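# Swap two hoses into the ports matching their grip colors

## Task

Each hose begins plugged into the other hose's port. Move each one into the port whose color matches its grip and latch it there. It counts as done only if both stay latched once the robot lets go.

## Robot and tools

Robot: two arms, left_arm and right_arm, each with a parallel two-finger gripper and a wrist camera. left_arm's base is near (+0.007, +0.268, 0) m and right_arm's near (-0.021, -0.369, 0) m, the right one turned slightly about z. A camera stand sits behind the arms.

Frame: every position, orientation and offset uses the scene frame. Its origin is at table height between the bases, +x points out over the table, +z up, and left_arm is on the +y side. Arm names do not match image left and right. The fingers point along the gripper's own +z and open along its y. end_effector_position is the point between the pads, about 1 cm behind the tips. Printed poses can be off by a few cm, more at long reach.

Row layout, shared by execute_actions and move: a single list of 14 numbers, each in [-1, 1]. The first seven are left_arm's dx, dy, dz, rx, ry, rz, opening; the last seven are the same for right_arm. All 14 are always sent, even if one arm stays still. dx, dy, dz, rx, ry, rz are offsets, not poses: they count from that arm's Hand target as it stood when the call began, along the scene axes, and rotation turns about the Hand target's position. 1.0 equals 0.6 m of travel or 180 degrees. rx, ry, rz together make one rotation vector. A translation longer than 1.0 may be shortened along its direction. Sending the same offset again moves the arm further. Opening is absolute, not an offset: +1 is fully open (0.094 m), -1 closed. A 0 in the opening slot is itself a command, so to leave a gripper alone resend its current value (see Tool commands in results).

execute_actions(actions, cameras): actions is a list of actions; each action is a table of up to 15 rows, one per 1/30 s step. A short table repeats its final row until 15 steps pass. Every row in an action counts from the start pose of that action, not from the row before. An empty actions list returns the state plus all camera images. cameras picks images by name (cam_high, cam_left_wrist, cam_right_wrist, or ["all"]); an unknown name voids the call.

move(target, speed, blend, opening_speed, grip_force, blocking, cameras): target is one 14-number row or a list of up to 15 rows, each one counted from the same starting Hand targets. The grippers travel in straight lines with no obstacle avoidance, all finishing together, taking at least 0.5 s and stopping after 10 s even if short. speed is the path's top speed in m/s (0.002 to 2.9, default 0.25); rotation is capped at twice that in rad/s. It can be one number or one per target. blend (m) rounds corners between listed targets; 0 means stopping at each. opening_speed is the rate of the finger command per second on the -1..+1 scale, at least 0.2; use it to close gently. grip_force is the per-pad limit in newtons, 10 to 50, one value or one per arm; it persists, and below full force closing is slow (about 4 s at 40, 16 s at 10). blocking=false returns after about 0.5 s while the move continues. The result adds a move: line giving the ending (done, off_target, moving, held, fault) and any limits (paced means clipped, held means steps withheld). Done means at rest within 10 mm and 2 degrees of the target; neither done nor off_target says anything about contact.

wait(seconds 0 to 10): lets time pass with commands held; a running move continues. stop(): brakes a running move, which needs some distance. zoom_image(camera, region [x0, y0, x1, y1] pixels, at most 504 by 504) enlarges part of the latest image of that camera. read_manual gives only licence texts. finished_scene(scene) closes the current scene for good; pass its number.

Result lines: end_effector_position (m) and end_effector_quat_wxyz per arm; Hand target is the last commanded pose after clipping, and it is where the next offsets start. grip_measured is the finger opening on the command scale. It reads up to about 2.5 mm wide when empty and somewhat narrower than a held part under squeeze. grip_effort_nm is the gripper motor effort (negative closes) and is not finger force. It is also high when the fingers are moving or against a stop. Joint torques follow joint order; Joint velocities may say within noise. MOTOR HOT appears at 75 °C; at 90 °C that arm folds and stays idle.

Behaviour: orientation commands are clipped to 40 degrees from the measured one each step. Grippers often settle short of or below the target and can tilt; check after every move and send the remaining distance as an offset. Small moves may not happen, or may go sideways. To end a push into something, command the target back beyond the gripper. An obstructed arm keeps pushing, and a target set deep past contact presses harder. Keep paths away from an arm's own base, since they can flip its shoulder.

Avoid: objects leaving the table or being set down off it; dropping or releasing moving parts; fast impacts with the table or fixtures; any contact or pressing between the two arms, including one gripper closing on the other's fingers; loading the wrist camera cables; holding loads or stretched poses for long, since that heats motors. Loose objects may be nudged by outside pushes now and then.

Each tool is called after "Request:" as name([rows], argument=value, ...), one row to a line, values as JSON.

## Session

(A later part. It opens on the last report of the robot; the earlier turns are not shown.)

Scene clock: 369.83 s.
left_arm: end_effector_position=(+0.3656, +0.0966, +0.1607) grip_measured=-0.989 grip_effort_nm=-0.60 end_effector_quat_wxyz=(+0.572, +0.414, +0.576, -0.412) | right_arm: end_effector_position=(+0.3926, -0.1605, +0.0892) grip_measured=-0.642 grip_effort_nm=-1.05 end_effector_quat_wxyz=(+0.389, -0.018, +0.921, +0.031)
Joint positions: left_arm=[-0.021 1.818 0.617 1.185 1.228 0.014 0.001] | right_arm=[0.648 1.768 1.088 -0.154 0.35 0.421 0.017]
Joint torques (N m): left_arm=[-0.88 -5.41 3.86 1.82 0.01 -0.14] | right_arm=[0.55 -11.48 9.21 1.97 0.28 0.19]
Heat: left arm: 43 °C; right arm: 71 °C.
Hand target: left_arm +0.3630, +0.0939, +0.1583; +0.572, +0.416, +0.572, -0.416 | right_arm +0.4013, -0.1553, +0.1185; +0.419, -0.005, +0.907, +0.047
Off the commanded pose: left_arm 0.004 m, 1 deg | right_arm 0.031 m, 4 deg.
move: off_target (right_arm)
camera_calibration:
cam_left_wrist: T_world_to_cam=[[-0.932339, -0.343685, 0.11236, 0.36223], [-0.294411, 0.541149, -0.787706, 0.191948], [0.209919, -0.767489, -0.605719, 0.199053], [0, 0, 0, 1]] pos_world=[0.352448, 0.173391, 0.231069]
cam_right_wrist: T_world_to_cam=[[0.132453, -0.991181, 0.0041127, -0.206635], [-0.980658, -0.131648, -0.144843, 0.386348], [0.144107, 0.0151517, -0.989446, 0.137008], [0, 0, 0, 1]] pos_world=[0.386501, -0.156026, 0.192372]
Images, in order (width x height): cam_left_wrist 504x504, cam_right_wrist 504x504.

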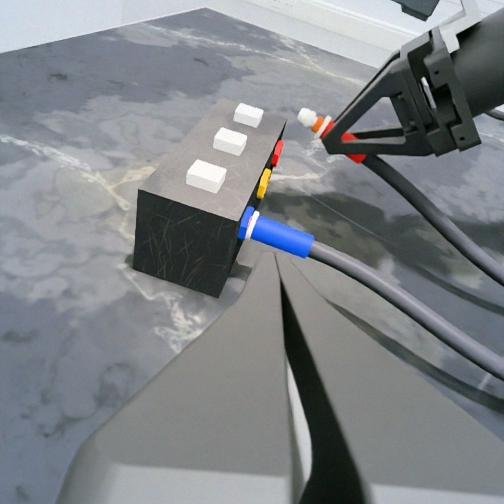

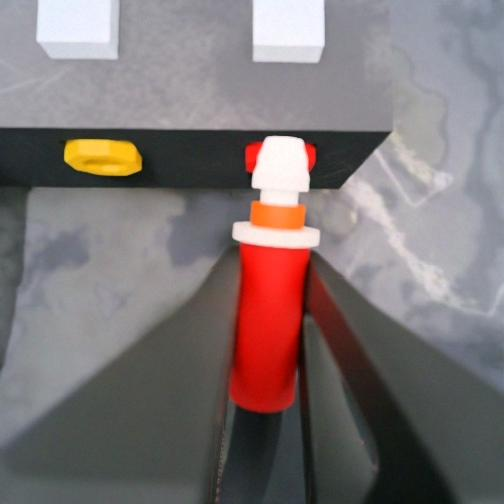

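Request:
move([
  [0,0,0,0,0,0,-1,-0.075,-0.017,-0.017,0,-0.01,0,-0.8],
  [0,0,0,0,0,0,-1,-0.083,-0.02,-0.138,0,-0.02,0,-0.8],
], speed=0.12, blend=[0.01,0], cameras=["cam_left_wrist","cam_right_wrist"])

Request:
zoom_image(camera="cam_left_wrist", region=[290, 130, 430, 230])

Scene clock: 371.93 s.
left_arm: end_effector_position=(+0.3656, +0.0966, +0.1607) grip_measured=-0.989 grip_effort_nm=-0.60 end_effector_quat_wxyz=(+0.572, +0.414, +0.576, -0.412) | right_arm: end_effector_position=(+0.3524, -0.1664, +0.0415) grip_measured=-0.642 grip_effort_nm=-1.05 end_effector_quat_wxyz=(+0.444, -0.009, +0.895, +0.050)
Joint positions: left_arm=[-0.021 1.818 0.617 1.185 1.228 0.014 0.001] | right_arm=[0.72 1.747 0.72 0.305 0.428 0.453 0.017]
Joint torques (N m): left_arm=[-0.88 -5.39 3.85 1.82 0.01 -0.14] | right_arm=[0.59 -5.87 4.49 2.34 0.31 0.11]
Heat: left arm: 43 °C; right arm: 70 °C.
Hand target: left_arm +0.3630, +0.0939, +0.1583; +0.572, +0.416, +0.572, -0.416 | right_arm +0.3514, -0.1674, +0.0356; +0.447, -0.006, +0.893, +0.047
Off the commanded pose: left_arm 0.004 m, 1 deg | right_arm 0.006 m, 1 deg.
move: done
camera_calibration:
cam_left_wrist: T_world_to_cam=[[-0.932339, -0.343685, 0.11236, 0.36223], [-0.294411, 0.541149, -0.787706, 0.191948], [0.209919, -0.767489, -0.605719, 0.199053], [0, 0, 0, 1]] pos_world=[0.352448, 0.173391, 0.231069]
cam_right_wrist: T_world_to_cam=[[0.12945, -0.99126, -0.0254238, -0.20469], [-0.956281, -0.118019, -0.267579, 0.338072], [0.26224, 0.0589504, -0.9632, 0.0602205], [0, 0, 0, 1]] pos_world=[0.333996, -0.166552, 0.143261]
Images, in order (width x height): cam_left_wrist 504x504, cam_right_wrist 504x504.

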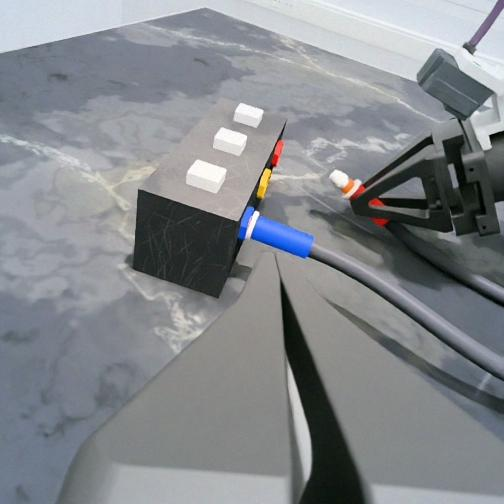

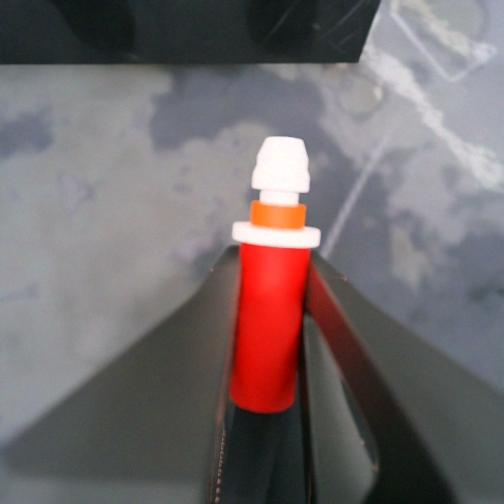

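Scaled by 3.600 from the camera's 504x504 image, which has a finer 720x720 frame.

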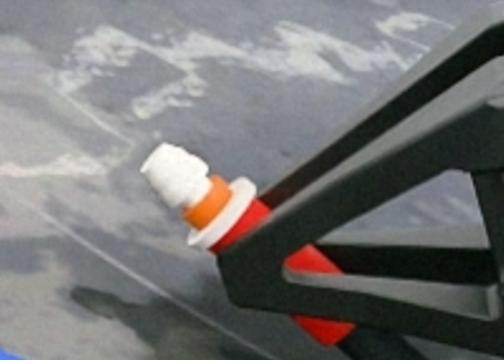

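Request:
move([
  [0,0,0,0,0,0,-1,0.0,0,-0.032,0,0,0,-0.8],
], speed=0.04, grip_force=[50,10], cameras=["cam_left_wrist","cam_right_wrist"])

Request:
zoom_image(camera="cam_left_wrist", region=[290, 130, 430, 230])

Scene clock: 373.03 s.
left_arm: end_effector_position=(+0.3656, +0.0966, +0.1607) grip_measured=-0.989 grip_effort_nm=-0.60 end_effector_quat_wxyz=(+0.572, +0.414, +0.576, -0.412) | right_arm: end_effector_position=(+0.3550, -0.1657, +0.0253) grip_measured=-0.625 grip_effort_nm=-0.32 end_effector_quat_wxyz=(+0.451, -0.006, +0.891, +0.052)
Joint positions: left_arm=[-0.021 1.818 0.617 1.185 1.228 0.014 0.001] | right_arm=[0.72 1.814 0.697 0.412 0.435 0.453 0.018]
Joint torques (N m): left_arm=[-0.9 -5.42 3.85 1.82 0.02 -0.14] | right_arm=[0.65 -6.05 4.03 2.19 0.24 0.11]
Heat: left arm: 43 °C; right arm: 70 °C.
Hand target: left_arm +0.3630, +0.0939, +0.1583; +0.572, +0.416, +0.572, -0.416 | right_arm +0.3514, -0.1674, +0.0164; +0.447, -0.006, +0.893, +0.047
Off the commanded pose: left_arm 0.004 m, 1 deg | right_arm 0.010 m, 1 deg.
grip_force (N): 50, 10
move: done
camera_calibration:
cam_left_wrist: T_world_to_cam=[[-0.932339, -0.343685, 0.11236, 0.36223], [-0.294411, 0.541149, -0.787706, 0.191948], [0.209919, -0.767489, -0.605719, 0.199053], [0, 0, 0, 1]] pos_world=[0.352448, 0.173391, 0.231069]
cam_right_wrist: T_world_to_cam=[[0.124626, -0.991763, -0.0295734, -0.202986], [-0.952737, -0.111293, -0.282675, 0.336628], [0.277055, 0.0634044, -0.95876, 0.0393303], [0, 0, 0, 1]] pos_world=[0.335119, -0.166343, 0.126862]
Images, in order (width x height): cam_left_wrist 504x504, cam_right_wrist 504x504.

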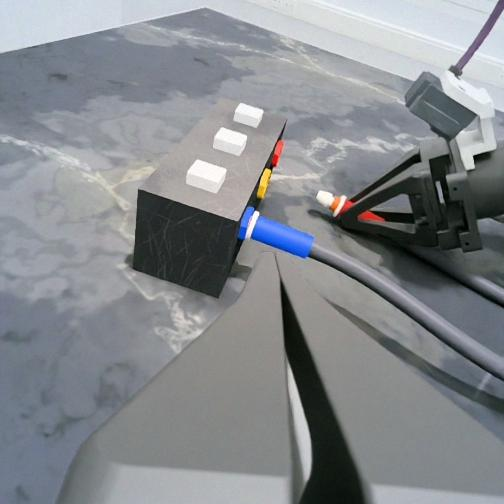

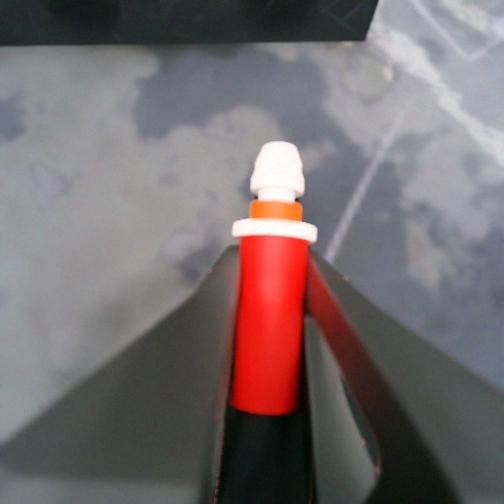

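Scaled by 3.600 from the camera's 504x504 image, which has a finer 720x720 frame.

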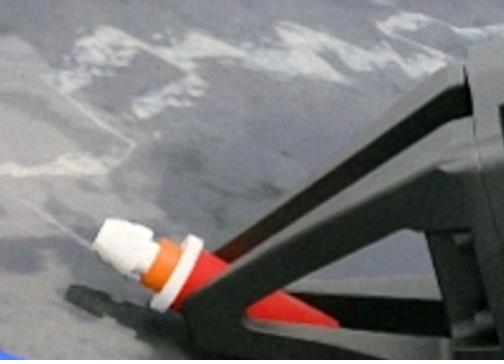

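Request:
move([
  [0,0,0,0,0,0,-1,0.0,0,0.01,0,0,0,-0.3],
  [0,0,0,0,0,0,-1,-0.003,0,-0.003,0,0.02,0,-0.3],
], speed=0.06, grip_force=[50,50], cameras=["cam_left_wrist","cam_right_wrist"])

Request:
zoom_image(camera="cam_left_wrist", region=[290, 130, 430, 230])

Scene clock: 374.93 s.
left_arm: end_effector_position=(+0.3656, +0.0966, +0.1607) grip_measured=-0.989 grip_effort_nm=-0.60 end_effector_quat_wxyz=(+0.572, +0.414, +0.576, -0.412) | right_arm: end_effector_position=(+0.3524, -0.1675, +0.0210) grip_measured=-0.302 grip_effort_nm=0.11 end_effector_quat_wxyz=(+0.438, -0.005, +0.898, +0.045)
Joint positions: left_arm=[-0.021 1.818 0.617 1.185 1.228 0.014 0.001] | right_arm=[0.72 1.814 0.707 0.368 0.434 0.464 0.033]
Joint torques (N m): left_arm=[-0.9 -5.44 3.86 1.82 0.02 -0.15] | right_arm=[-0.27 -7.27 6.46 1.36 -0.1 0.23]
Heat: left arm: 43 °C; right arm: 69 °C.
Hand target: left_arm +0.3630, +0.0939, +0.1583; +0.572, +0.416, +0.572, -0.416 | right_arm +0.3497, -0.1674, +0.0147; +0.419, -0.005, +0.907, +0.047
Off the commanded pose: left_arm 0.004 m, 1 deg | right_arm 0.007 m, 3 deg.
move: off_target (right_arm)
camera_calibration:
cam_left_wrist: T_world_to_cam=[[-0.932339, -0.343685, 0.11236, 0.36223], [-0.294411, 0.541149, -0.787706, 0.191948], [0.209919, -0.767489, -0.605719, 0.199053], [0, 0, 0, 1]] pos_world=[0.352448, 0.173391, 0.231069]
cam_right_wrist: T_world_to_cam=[[0.118301, -0.992735, -0.0219668, -0.202709], [-0.960971, -0.108889, -0.254317, 0.335301], [0.250077, 0.0511954, -0.966871, 0.0436887], [0, 0, 0, 1]] pos_world=[0.33527, -0.166962, 0.123061]
Images, in order (width x height): cam_left_wrist 504x504, cam_right_wrist 504x504.

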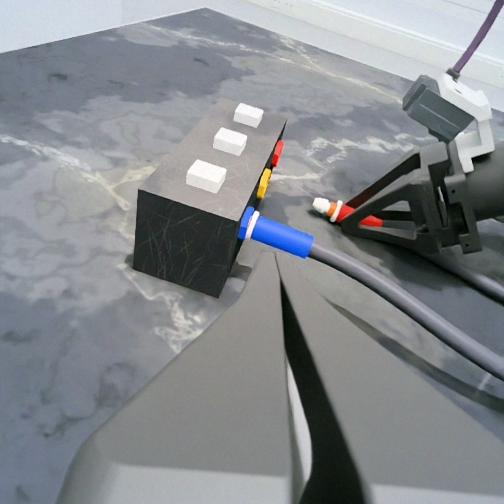

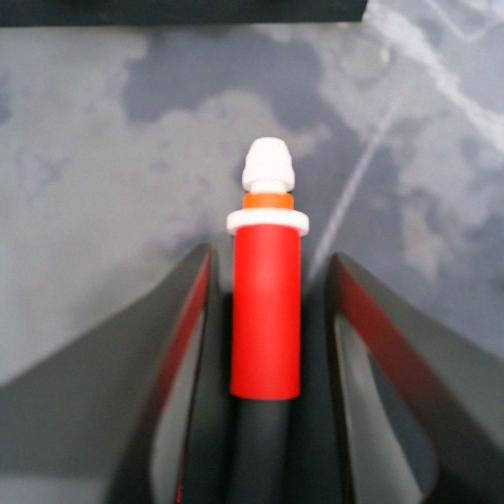

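Scaled by 3.600 from the camera's 504x504 image, which has a finer 720x720 frame.

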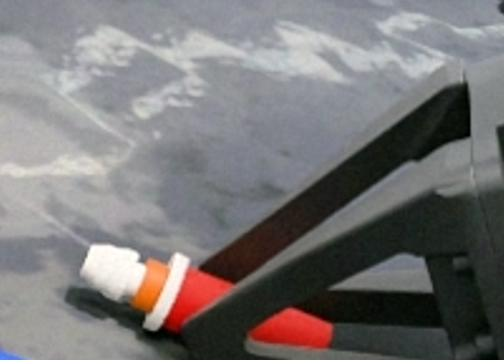

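Request:
move([
  [0,0,0,0,0,0,-1,0,0,0,0,0,0,-0.8],
  [0,0,0,0,0,0,-1,-0.01,-0.001,0.0588,0,0,0,-0.8],
  [0,0,0,0,0,0,-1,0.0338,0.0082,0.0872,0,0,0,-0.8],
  [0,0,0,0,0,0,-1,0.0888,0.0208,0.0907,0,0,0,-0.8],
], speed=0.1, blend=[0,0.004,0.004,0], cameras=["cam_left_wrist","cam_right_wrist"])

Request:
zoom_image(camera="cam_left_wrist", region=[240, 120, 340, 200])

Request:
zoom_image(camera="cam_right_wrist", region=[180, 70, 380, 230])

Scene clock: 377.57 s.
left_arm: end_effector_position=(+0.3656, +0.0966, +0.1607) grip_measured=-0.989 grip_effort_nm=-0.61 end_effector_quat_wxyz=(+0.572, +0.414, +0.576, -0.412) | right_arm: end_effector_position=(+0.3914, -0.1616, +0.0593) grip_measured=-0.642 grip_effort_nm=-1.05 end_effector_quat_wxyz=(+0.406, -0.005, +0.913, +0.038)
Joint positions: left_arm=[-0.021 1.818 0.617 1.185 1.228 0.014 0.001] | right_arm=[0.653 1.813 0.976 0.041 0.366 0.439 0.017]
Joint torques (N m): left_arm=[-0.9 -5.41 3.84 1.81 0.01 -0.14] | right_arm=[-0.06 -7.49 9.55 2.04 0.12 0.02]
Heat: left arm: 42 °C; right arm: 68 °C.
Hand target: left_arm +0.3630, +0.0939, +0.1583; +0.572, +0.416, +0.572, -0.416 | right_arm +0.4029, -0.1549, +0.0691; +0.419, -0.005, +0.907, +0.047
Off the commanded pose: left_arm 0.004 m, 1 deg | right_arm 0.017 m, 2 deg.
move: off_target (right_arm)
camera_calibration:
cam_left_wrist: T_world_to_cam=[[-0.932339, -0.343685, 0.11236, 0.36223], [-0.294411, 0.541149, -0.787706, 0.191948], [0.209919, -0.767489, -0.605719, 0.199053], [0, 0, 0, 1]] pos_world=[0.352448, 0.173391, 0.231069]
cam_right_wrist: T_world_to_cam=[[0.114698, -0.993279, -0.0155102, -0.199761], [-0.976676, -0.1099, -0.184459, 0.385046], [0.181515, 0.0363056, -0.982718, 0.0959926], [0, 0, 0, 1]] pos_world=[0.381553, -0.159587, 0.16226]
Images, in order (width x height): cam_left_wrist 504x504, cam_right_wrist 504x504.

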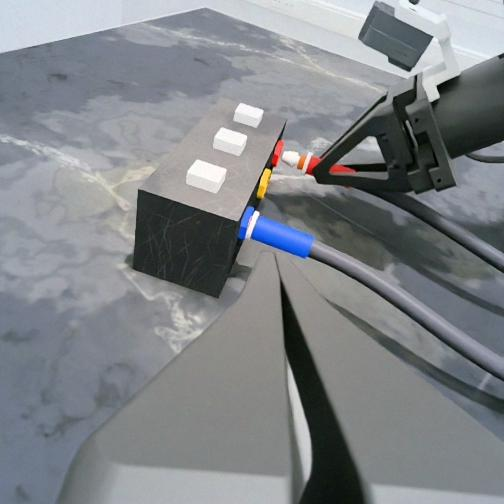

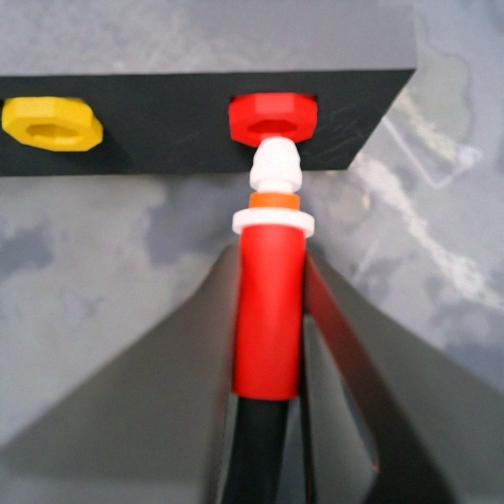

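Scaled by 5.040 from the camera's 504x504 image, which has a finer 720x720 frame.

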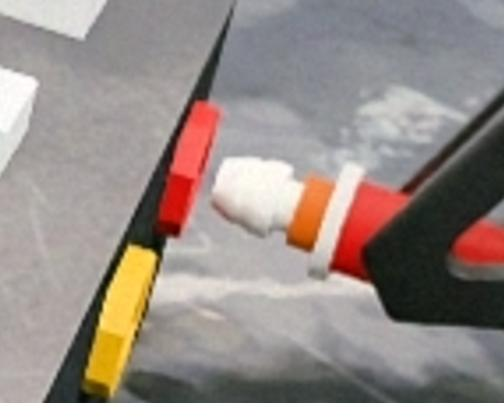

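Scaled by 2.520 from the camera's 504x504 image, which has a finer 720x720 frame.

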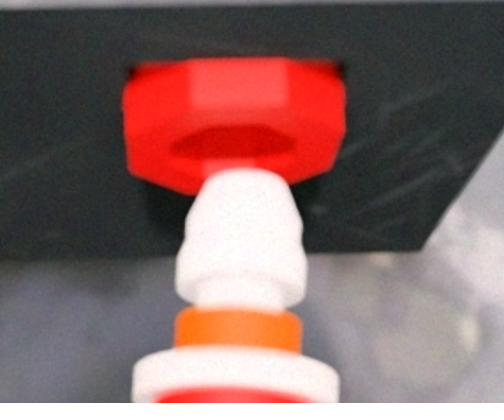

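Request:
move([
  [0,0,0,0,0,0,-1,0.0,0,0.014,0,0,0,-0.8],
  [0,0,0,0,0,0,-1,0.037,0.004,0.024,0,0,0,-0.8],
], speed=0.08, blend=[0.003,0], cameras=["cam_left_wrist","cam_right_wrist"])

Request:
zoom_image(camera="cam_left_wrist", region=[240, 120, 340, 200])

Request:
zoom_image(camera="cam_right_wrist", region=[180, 70, 380, 230])

Scene clock: 378.67 s.
left_arm: end_effector_position=(+0.3656, +0.0966, +0.1607) grip_measured=-0.989 grip_effort_nm=-0.60 end_effector_quat_wxyz=(+0.572, +0.414, +0.576, -0.412) | right_arm: end_effector_position=(+0.4040, -0.1619, +0.0625) grip_measured=-0.642 grip_effort_nm=-1.05 end_effector_quat_wxyz=(+0.387, -0.012, +0.922, +0.031)
Joint positions: left_arm=[-0.021 1.818 0.617 1.185 1.228 0.014 0.001] | right_arm=[0.628 1.849 1.075 -0.061 0.339 0.419 0.017]
Joint torques (N m): left_arm=[-0.9 -5.42 3.85 1.82 0.02 -0.15] | right_arm=[-0.32 -8.23 10.62 2.31 0.17 -0.03]
Heat: left arm: 42 °C; right arm: 68 °C.
Hand target: left_arm +0.3630, +0.0939, +0.1583; +0.572, +0.416, +0.572, -0.416 | right_arm +0.4250, -0.1524, +0.0833; +0.418, -0.005, +0.907, +0.047
Off the commanded pose: left_arm 0.004 m, 1 deg | right_arm 0.031 m, 4 deg.
move: off_target (right_arm)
camera_calibration:
cam_left_wrist: T_world_to_cam=[[-0.932339, -0.343685, 0.11236, 0.36223], [-0.294411, 0.541149, -0.787706, 0.191948], [0.209919, -0.767489, -0.605719, 0.199053], [0, 0, 0, 1]] pos_world=[0.352448, 0.173391, 0.231069]
cam_right_wrist: T_world_to_cam=[[0.120957, -0.992657, -0.000900395, -0.204723], [-0.982834, -0.119632, -0.140449, 0.396147], [0.13931, 0.0178732, -0.990087, 0.11142], [0, 0, 0, 1]] pos_world=[0.398587, -0.157819, 0.165769]
Images, in order (width x height): cam_left_wrist 504x504, cam_right_wrist 504x504.

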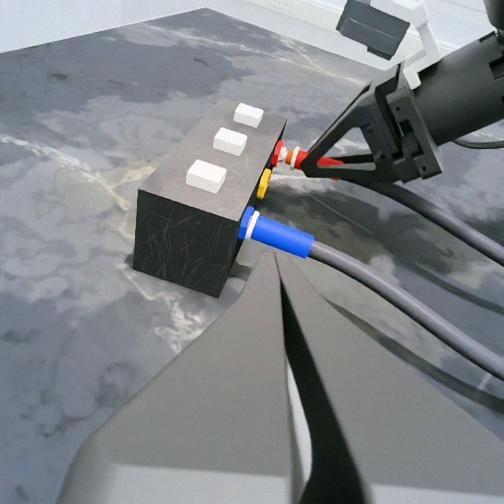

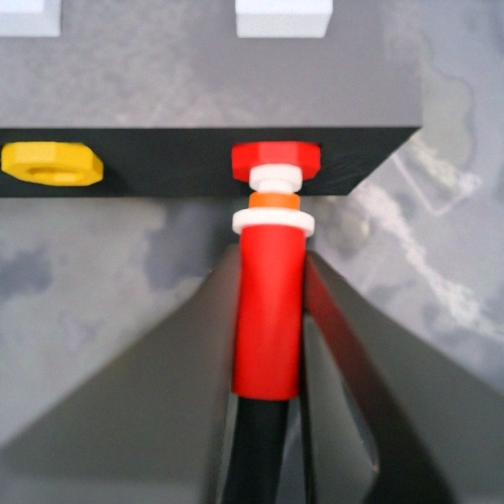

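Scaled by 5.040 from the camera's 504x504 image, which has a finer 720x720 frame.

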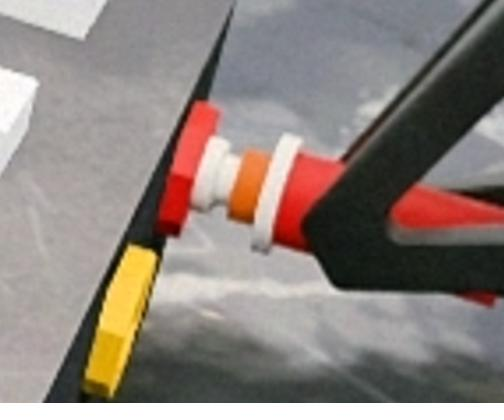

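Scaled by 2.520 from the camera's 504x504 image, which has a finer 720x720 frame.

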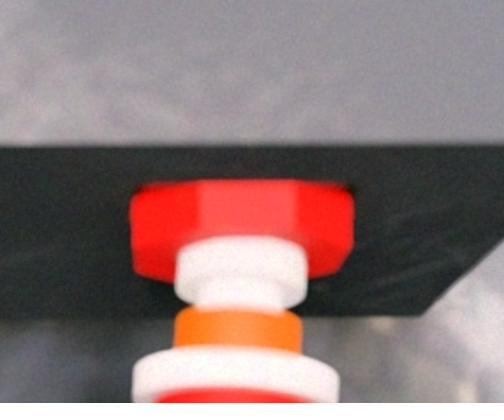

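Request:
move([
  [0,0,0,0,0,0,-1,0.04,0.003,0.014,0.006,-0.015,-0.004,-0.8],
  [0,0,0,0,0,0,-1,0.085,0.006,0.034,0.014,-0.035,-0.009,-0.8],
], speed=0.12, blend=[0.004,0], cameras=["cam_left_wrist","cam_right_wrist"])

Request:
zoom_image(camera="cam_left_wrist", region=[240, 120, 340, 200])

Request:
zoom_image(camera="cam_right_wrist", region=[180, 100, 380, 260])

Scene clock: 379.83 s.
left_arm: end_effector_position=(+0.3656, +0.0966, +0.1607) grip_measured=-0.989 grip_effort_nm=-0.60 end_effector_quat_wxyz=(+0.572, +0.414, +0.576, -0.412) | right_arm: end_effector_position=(+0.4087, -0.1617, +0.0630) grip_measured=-0.642 grip_effort_nm=-1.04 end_effector_quat_wxyz=(+0.370, -0.023, +0.928, +0.024)
Joint positions: left_arm=[-0.021 1.818 0.617 1.185 1.228 0.014 0.001] | right_arm=[0.616 1.87 1.133 -0.131 0.321 0.398 0.017]
Joint torques (N m): left_arm=[-0.91 -5.45 3.85 1.82 0.02 -0.15] | right_arm=[-3.14 -6.3 13.31 4.01 0.42 -0.05]
Heat: left arm: 42 °C; right arm: 68 °C.
Hand target: left_arm +0.3630, +0.0939, +0.1583; +0.572, +0.416, +0.572, -0.416 | right_arm +0.4761, -0.1489, +0.1039; +0.468, +0.014, +0.881, +0.061
Off the commanded pose: left_arm 0.004 m, 1 deg | right_arm 0.080 m, 14 deg.
move: off_target (right_arm)
camera_calibration:
cam_left_wrist: T_world_to_cam=[[-0.932339, -0.343685, 0.11236, 0.36223], [-0.294411, 0.541149, -0.787706, 0.191948], [0.209919, -0.767489, -0.605719, 0.199053], [0, 0, 0, 1]] pos_world=[0.352448, 0.173391, 0.231069]
cam_right_wrist: T_world_to_cam=[[0.137206, -0.990408, 0.016314, -0.212468], [-0.984941, -0.138161, -0.103938, 0.396311], [0.105195, -0.00180736, -0.99445, 0.122203], [0, 0, 0, 1]] pos_world=[0.40664, -0.155455, 0.166182]
Images, in order (width x height): cam_left_wrist 504x504, cam_right_wrist 504x504.

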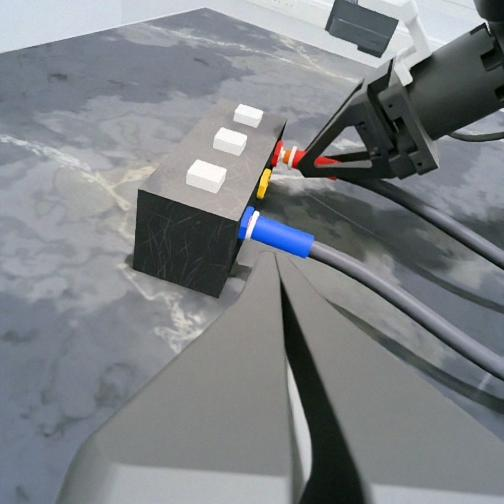

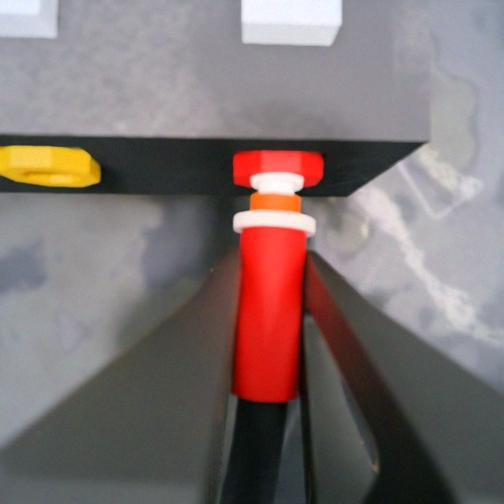

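Scaled by 5.040 from the camera's 504x504 image, which has a finer 720x720 frame.

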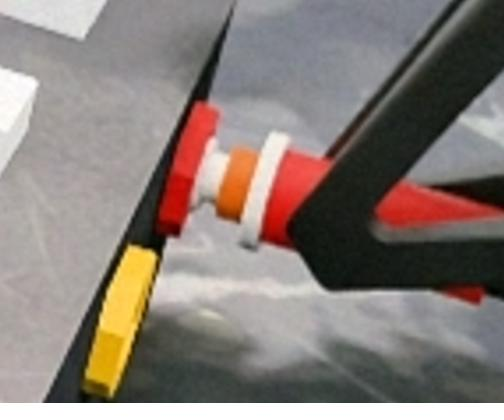

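Scaled by 2.520 from the camera's 504x504 image, which has a finer 720x720 frame.

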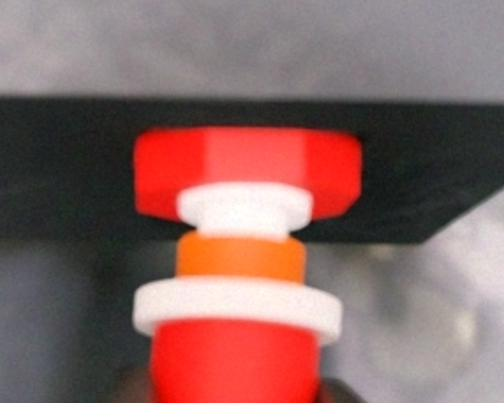

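Request:
move([
  [0,0,0,0,0,0,-1,0.04,0.004,0.02,0.006,-0.015,-0.004,-0.8],
  [0,0,0,0,0,0,-1,0.085,0.009,0.04,0.013,-0.035,-0.008,-0.8],
], speed=0.12, blend=[0.004,0], cameras=["cam_left_wrist","cam_right_wrist"])

Request:
zoom_image(camera="cam_left_wrist", region=[240, 120, 340, 200])

Request:
zoom_image(camera="cam_right_wrist", region=[180, 100, 380, 260])

Scene clock: 381.10 s.
left_arm: end_effector_position=(+0.3656, +0.0966, +0.1607) grip_measured=-0.989 grip_effort_nm=-0.61 end_effector_quat_wxyz=(+0.572, +0.414, +0.576, -0.412) | right_arm: end_effector_position=(+0.4125, -0.1619, +0.0613) grip_measured=-0.642 grip_effort_nm=-1.05 end_effector_quat_wxyz=(+0.343, -0.031, +0.938, +0.023)
Joint positions: left_arm=[-0.021 1.818 0.617 1.185 1.228 0.014 0.001] | right_arm=[0.598 1.899 1.205 -0.225 0.283 0.385 0.017]
Joint torques (N m): left_arm=[-0.9 -5.42 3.85 1.81 0.02 -0.14] | right_arm=[-4.4 -7.23 15.51 5.3 0.91 0.01]
Heat: left arm: 42 °C; right arm: 70 °C.
Hand target: left_arm +0.3630, +0.0939, +0.1583; +0.572, +0.416, +0.572, -0.416 | right_arm +0.5271, -0.1434, +0.1279; +0.516, +0.032, +0.853, +0.073
Off the commanded pose: left_arm 0.004 m, 1 deg | right_arm 0.134 m, 24 deg.
move: off_target (right_arm)
camera_calibration:
cam_left_wrist: T_world_to_cam=[[-0.932339, -0.343685, 0.11236, 0.36223], [-0.294411, 0.541149, -0.787706, 0.191948], [0.209919, -0.767489, -0.605719, 0.199053], [0, 0, 0, 1]] pos_world=[0.352448, 0.173391, 0.231069]
cam_right_wrist: T_world_to_cam=[[0.153867, -0.987939, 0.017385, -0.21973], [-0.986927, -0.154516, -0.045834, 0.394553], [0.0479674, -0.0101054, -0.998798, 0.142761], [0, 0, 0, 1]] pos_world=[0.416356, -0.154672, 0.164494]
Images, in order (width x height): cam_left_wrist 504x504, cam_right_wrist 504x504.

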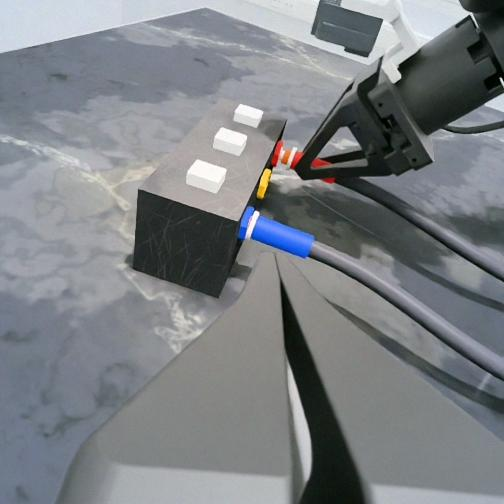

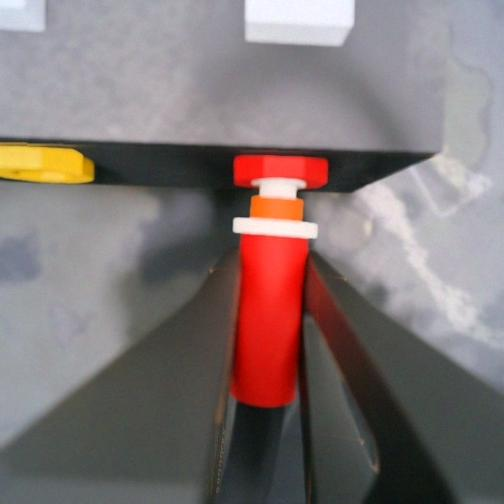

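Scaled by 5.040 from the camera's 504x504 image, which has a finer 720x720 frame.

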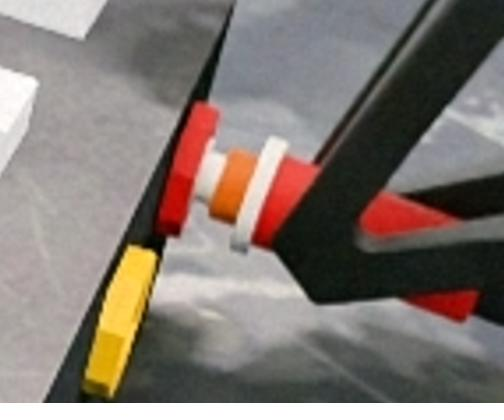

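Scaled by 2.520 from the camera's 504x504 image, which has a finer 720x720 frame.

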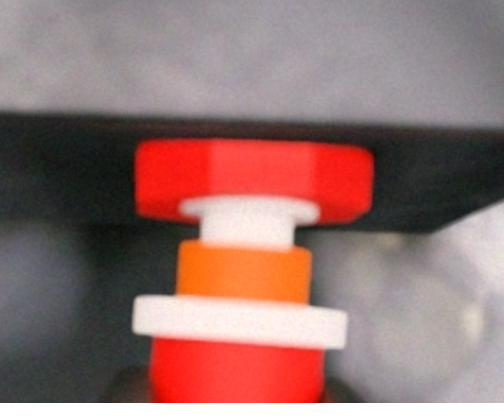

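Request:
move([
  [0,0,0,0,0,0,-1,-0.13,-0.012,-0.03,0.0,-0.03,-0.0,-0.8],
  [0,0,0,0,0,0,-1,-0.12,-0.012,-0.03,0.005,-0.09,-0.003,-0.8],
], speed=0.15, blend=[0.004,0], cameras=["cam_left_wrist","cam_right_wrist"])

Request:
zoom_image(camera="cam_left_wrist", region=[240, 120, 340, 200])

Request:
zoom_image(camera="cam_right_wrist", region=[180, 100, 380, 260])

Scene clock: 383.37 s.
left_arm: end_effector_position=(+0.3656, +0.0966, +0.1607) grip_measured=-0.989 grip_effort_nm=-0.60 end_effector_quat_wxyz=(+0.572, +0.414, +0.576, -0.412) | right_arm: end_effector_position=(+0.4094, -0.1610, +0.0568) grip_measured=-0.643 grip_effort_nm=-1.05 end_effector_quat_wxyz=(+0.534, -0.012, +0.845, +0.028)
Joint positions: left_arm=[-0.021 1.818 0.617 1.185 1.228 0.014 0.001] | right_arm=[0.677 1.925 0.808 0.607 0.5 0.3 0.017]
Joint torques (N m): left_arm=[-0.9 -5.42 3.85 1.81 0.02 -0.15] | right_arm=[-2.7 -6.65 9.74 4.98 0.15 -0.13]
Heat: left arm: 42 °C; right arm: 73 °C.
Hand target: left_arm +0.3630, +0.0939, +0.1583; +0.572, +0.416, +0.572, -0.416 | right_arm +0.4551, -0.1507, +0.1099; +0.631, +0.029, +0.771, +0.081
Off the commanded pose: left_arm 0.004 m, 1 deg | right_arm 0.071 m, 16 deg.
move: off_target (right_arm)
camera_calibration:
cam_left_wrist: T_world_to_cam=[[-0.932339, -0.343685, 0.11236, 0.36223], [-0.294411, 0.541149, -0.787706, 0.191948], [0.209919, -0.767489, -0.605719, 0.199053], [0, 0, 0, 1]] pos_world=[0.352448, 0.173391, 0.231069]
cam_right_wrist: T_world_to_cam=[[0.106505, -0.993696, 0.034993, -0.200838], [-0.884098, -0.110745, -0.45399, 0.379529], [0.455004, 0.0174149, -0.890319, -0.0300765], [0, 0, 0, 1]] pos_world=[0.370615, -0.157018, 0.152553]
Images, in order (width x height): cam_left_wrist 504x504, cam_right_wrist 504x504.

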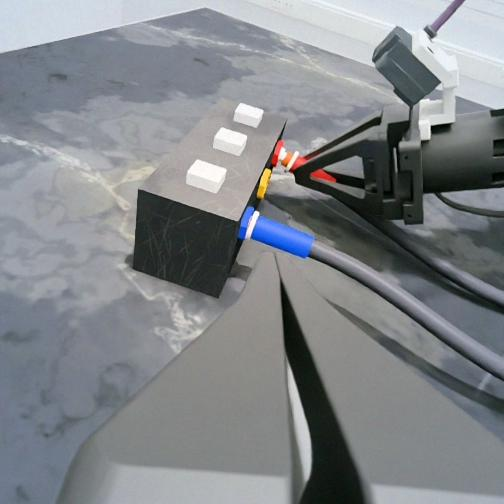

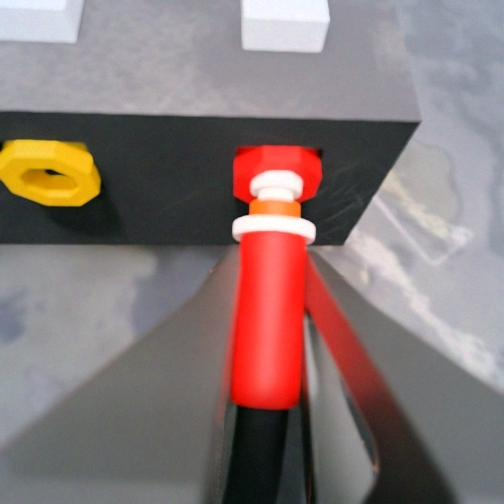

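Scaled by 5.040 from the camera's 504x504 image, which has a finer 720x720 frame.

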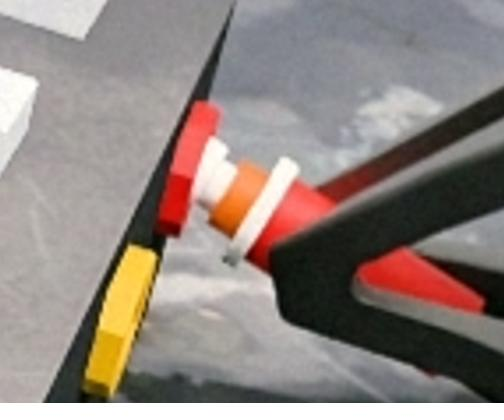

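Scaled by 2.520 from the camera's 504x504 image, which has a finer 720x720 frame.

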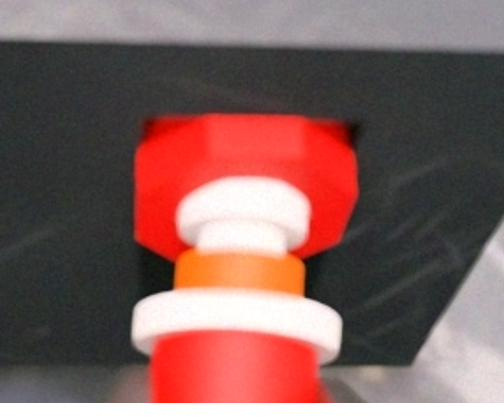

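Request:
move([
  [0,0,0,0,0,0,-1,-0.05,-0.004,0.03,0.0,0.05,0,-0.8],
  [0,0,0,0,0,0,-1,0.0,0.0,0.04,0.005,0.06,-0.003,-0.8],
], speed=0.15, blend=[0.004,0], cameras=["cam_left_wrist","cam_right_wrist"])

Request:
zoom_image(camera="cam_left_wrist", region=[240, 120, 340, 200])

Request:
zoom_image(camera="cam_right_wrist", region=[180, 100, 380, 260])

Scene clock: 385.43 s.
left_arm: end_effector_position=(+0.3656, +0.0966, +0.1607) grip_measured=-0.989 grip_effort_nm=-0.60 end_effector_quat_wxyz=(+0.572, +0.414, +0.576, -0.412) | right_arm: end_effector_position=(+0.4085, -0.1613, +0.0587) grip_measured=-0.643 grip_effort_nm=-1.04 end_effector_quat_wxyz=(+0.465, -0.006, +0.885, +0.033)
Joint positions: left_arm=[-0.021 1.818 0.617 1.185 1.228 0.014 0.001] | right_arm=[0.654 1.867 0.924 0.274 0.427 0.381 0.017]
Joint torques (N m): left_arm=[-0.9 -5.39 3.86 1.82 0.02 -0.15] | right_arm=[-2.03 -12.82 12.55 3.51 0.39 0.21]
Heat: left arm: 42 °C; right arm: 75 °C. Fold the right arm in close to its base, or ease its load, before you think long.
Hand target: left_arm +0.3630, +0.0939, +0.1583; +0.572, +0.416, +0.572, -0.416 | right_arm +0.4551, -0.1507, +0.1337; +0.556, +0.045, +0.826, +0.081
Off the commanded pose: left_arm 0.004 m, 1 deg | right_arm 0.089 m, 15 deg.
MOTOR HOT: joint 4 (wrist pitch) of the right arm reports 75 °C; the controller's stop level is 90 °C. To cool a motor, set the load down, stop pushing, or move to a pose that needs little force.
move: off_target (right_arm)
camera_calibration:
cam_left_wrist: T_world_to_cam=[[-0.932339, -0.343685, 0.11236, 0.36223], [-0.294411, 0.541149, -0.787706, 0.191948], [0.209919, -0.767489, -0.605719, 0.199053], [0, 0, 0, 1]] pos_world=[0.352448, 0.173391, 0.231069]
cam_right_wrist: T_world_to_cam=[[0.10691, -0.994245, 0.00689003, -0.199589], [-0.945243, -0.103785, -0.309424, 0.397221], [0.308359, 0.0265678, -0.950899, 0.0371225], [0, 0, 0, 1]] pos_world=[0.385362, -0.158201, 0.159585]
Images, in order (width x height): cam_left_wrist 504x504, cam_right_wrist 504x504.

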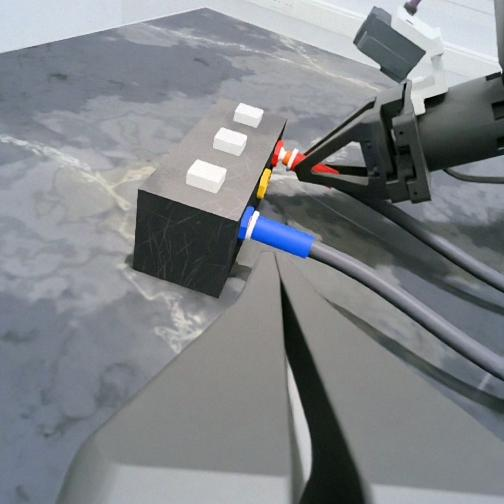

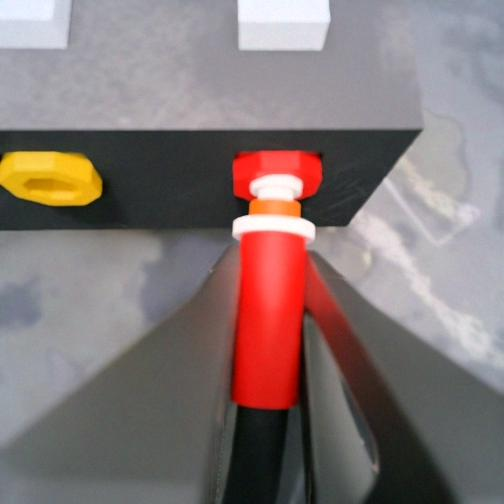

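Scaled by 5.040 from the camera's 504x504 image, which has a finer 720x720 frame.

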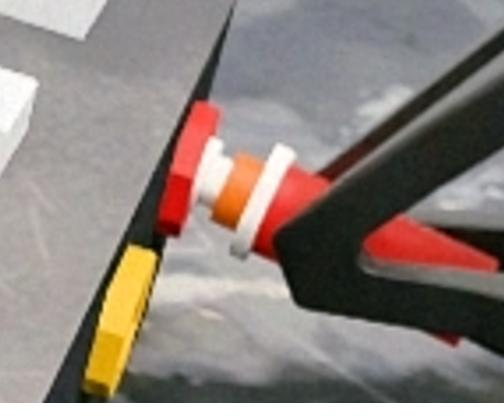

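Scaled by 2.520 from the camera's 504x504 image, which has a finer 720x720 frame.

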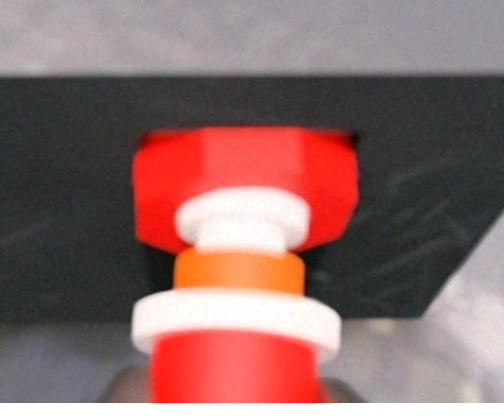

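Request:
move([
  [0,0,0,0,0,0,-1,-0.06,-0.006,0.02,0.0,0.01,0,-0.8],
  [0,0,0,0,0,0,-1,-0.02,-0.002,0.03,0.0,0.0,0,-0.8],
], speed=0.15, blend=[0.004,0], cameras=["cam_left_wrist","cam_right_wrist"])

Request:
zoom_image(camera="cam_left_wrist", region=[240, 120, 340, 200])

Request:
zoom_image(camera="cam_right_wrist", region=[180, 100, 380, 260])

Scene clock: 386.27 s.
left_arm: end_effector_position=(+0.3656, +0.0966, +0.1607) grip_measured=-0.989 grip_effort_nm=-0.60 end_effector_quat_wxyz=(+0.572, +0.414, +0.576, -0.412) | right_arm: end_effector_position=(+0.3986, -0.1637, +0.0737) grip_measured=-0.643 grip_effort_nm=-1.05 end_effector_quat_wxyz=(+0.457, +0.002, +0.889, +0.037)
Joint positions: left_arm=[-0.021 1.818 0.617 1.185 1.228 0.014 0.001] | right_arm=[0.661 1.796 0.924 0.182 0.424 0.411 0.017]
Joint torques (N m): left_arm=[-0.9 -5.42 3.88 1.82 0.02 -0.15] | right_arm=[-1.18 -12.79 12.18 3.66 0.62 0.01]
Heat: left arm: 42 °C; right arm: 75 °C. Fold the right arm in close to its base, or ease its load, before you think long.
Hand target: left_arm +0.3630, +0.0939, +0.1583; +0.572, +0.416, +0.572, -0.416 | right_arm +0.4431, -0.1520, +0.1518; +0.556, +0.045, +0.826, +0.081
Off the commanded pose: left_arm 0.004 m, 1 deg | right_arm 0.091 m, 15 deg.
MOTOR HOT: still on. Joint 4 (wrist pitch) of the right arm reports 75 °C.
move: off_target (right_arm)
camera_calibration:
cam_left_wrist: T_world_to_cam=[[-0.932339, -0.343685, 0.11236, 0.36223], [-0.294411, 0.541149, -0.787706, 0.191948], [0.209919, -0.767489, -0.605719, 0.199053], [0, 0, 0, 1]] pos_world=[0.352448, 0.173391, 0.231069]
cam_right_wrist: T_world_to_cam=[[0.0982192, -0.995117, -0.00979878, -0.196454], [-0.952164, -0.0911075, -0.291689, 0.395755], [0.289371, 0.0379795, -0.956463, 0.0642582], [0, 0, 0, 1]] pos_world=[0.377525, -0.161879, 0.174973]
Images, in order (width x height): cam_left_wrist 504x504, cam_right_wrist 504x504.

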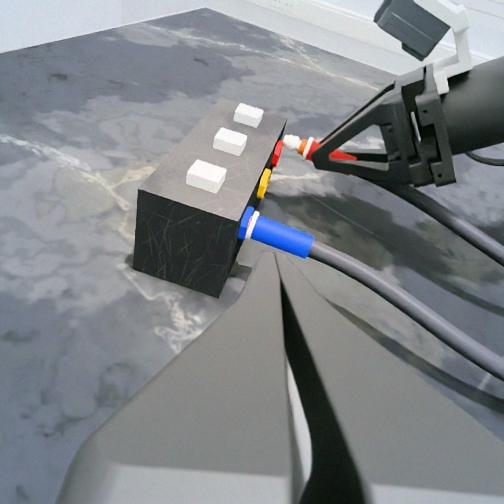

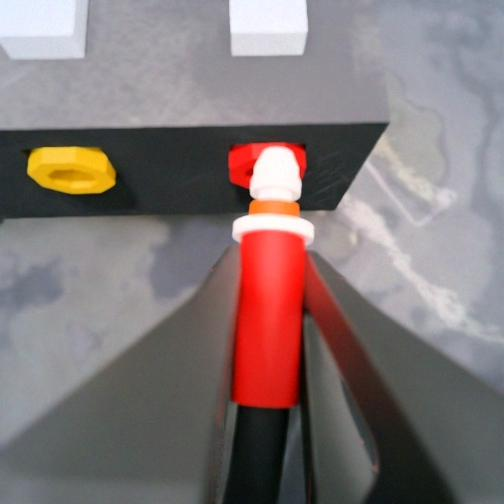

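Scaled by 5.040 from the camera's 504x504 image, which has a finer 720x720 frame.

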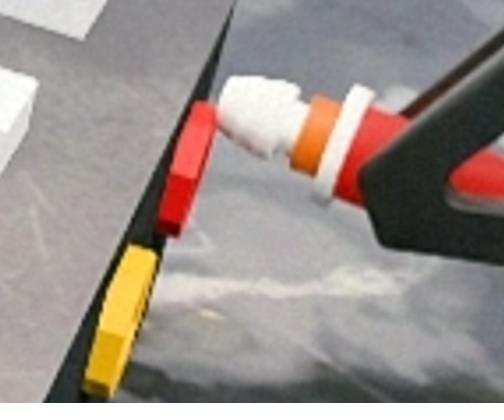

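Scaled by 2.520 from the camera's 504x504 image, which has a finer 720x720 frame.

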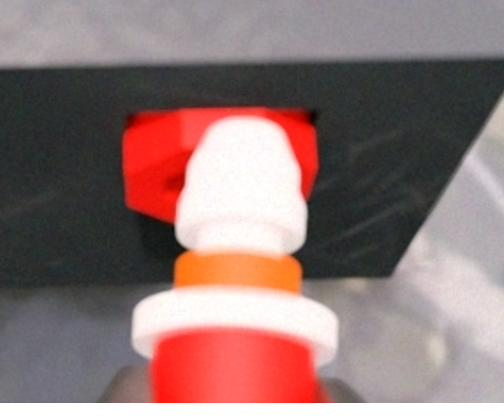

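Request:
move([
  [0,0,0,0,0,0,-1,-0.11,-0.015,-0.09,-0.036,0.0721,0.02,-0.8],
  [0,0,0,0,0,0,-1,-0.1185,-0.0217,-0.1697,-0.036,0.0721,0.02,-0.8],
  [0,0,0,0,0,0,-1,-0.1185,-0.0167,-0.1422,-0.036,0.0721,0.02,-0.8],
  [0,0,0,0,0,0,-1,-0.0668,-0.005,-0.1355,-0.036,0.0721,0.02,-0.8],
], speed=0.12, blend=[0.006,0.004,0.004,0], cameras=["cam_left_wrist","cam_right_wrist"])

Request:
zoom_image(camera="cam_left_wrist", region=[240, 120, 340, 200])

Request:
zoom_image(camera="cam_right_wrist", region=[180, 80, 380, 240])

Scene clock: 389.17 s.
left_arm: end_effector_position=(+0.3656, +0.0966, +0.1607) grip_measured=-0.989 grip_effort_nm=-0.60 end_effector_quat_wxyz=(+0.572, +0.414, +0.576, -0.412) | right_arm: end_effector_position=(+0.3932, -0.1611, +0.0627) grip_measured=-0.643 grip_effort_nm=-1.04 end_effector_quat_wxyz=(+0.448, -0.003, +0.893, +0.039)
Joint positions: left_arm=[-0.021 1.818 0.617 1.185 1.228 0.014 0.001] | right_arm=[0.669 1.81 0.906 0.196 0.416 0.417 0.017]
Joint torques (N m): left_arm=[-0.9 -5.42 3.86 1.81 0.01 -0.14] | right_arm=[0.08 -7.17 8.96 2.13 0.12 0]
Heat: left arm: 42 °C; right arm: 74 °C. Fold the right arm in close to its base, or ease its load, before you think long.
Hand target: left_arm +0.3630, +0.0939, +0.1583; +0.572, +0.416, +0.572, -0.416 | right_arm +0.4030, -0.1548, +0.0706; +0.458, -0.003, +0.888, +0.046
Off the commanded pose: left_arm 0.004 m, 1 deg | right_arm 0.014 m, 2 deg.
MOTOR HOT: still on. Joint 4 (wrist pitch) of the right arm reports 74 °C.
move: off_target (right_arm)
camera_calibration:
cam_left_wrist: T_world_to_cam=[[-0.932339, -0.343685, 0.11236, 0.36223], [-0.294411, 0.541149, -0.787706, 0.191948], [0.209919, -0.767489, -0.605719, 0.199053], [0, 0, 0, 1]] pos_world=[0.352448, 0.173391, 0.231069]
cam_right_wrist: T_world_to_cam=[[0.109654, -0.993921, -0.00985603, -0.197901], [-0.956253, -0.102783, -0.273889, 0.386267], [0.271211, 0.039458, -0.961711, 0.0629359], [0, 0, 0, 1]] pos_world=[0.374001, -0.15948, 0.16437]
Images, in order (width x height): cam_left_wrist 504x504, cam_right_wrist 504x504.

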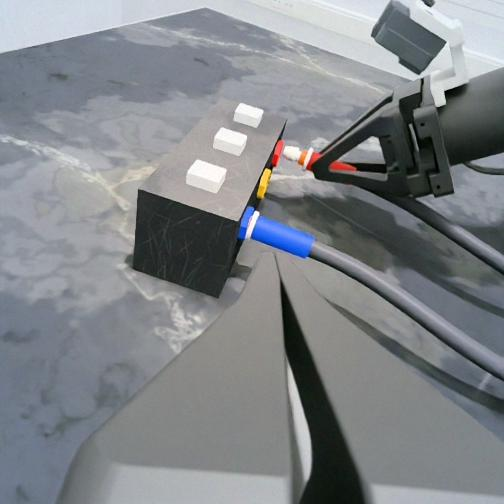

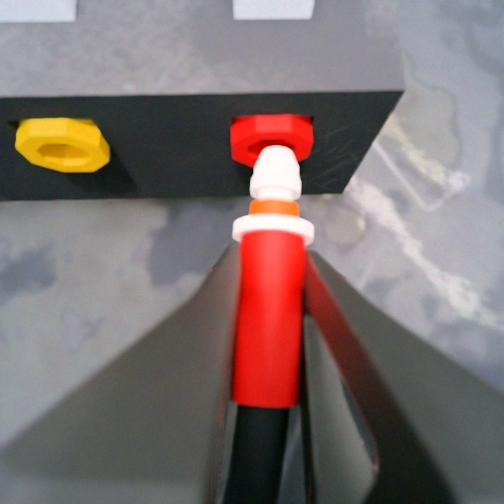

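Scaled by 5.040 from the camera's 504x504 image, which has a finer 720x720 frame.

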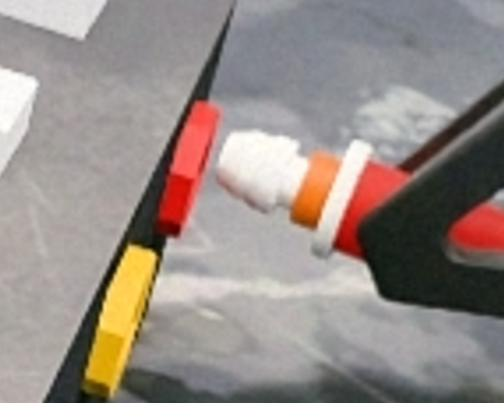

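Scaled by 2.520 from the camera's 504x504 image, which has a finer 720x720 frame.

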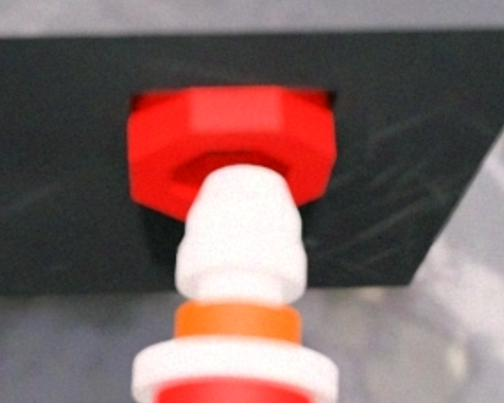

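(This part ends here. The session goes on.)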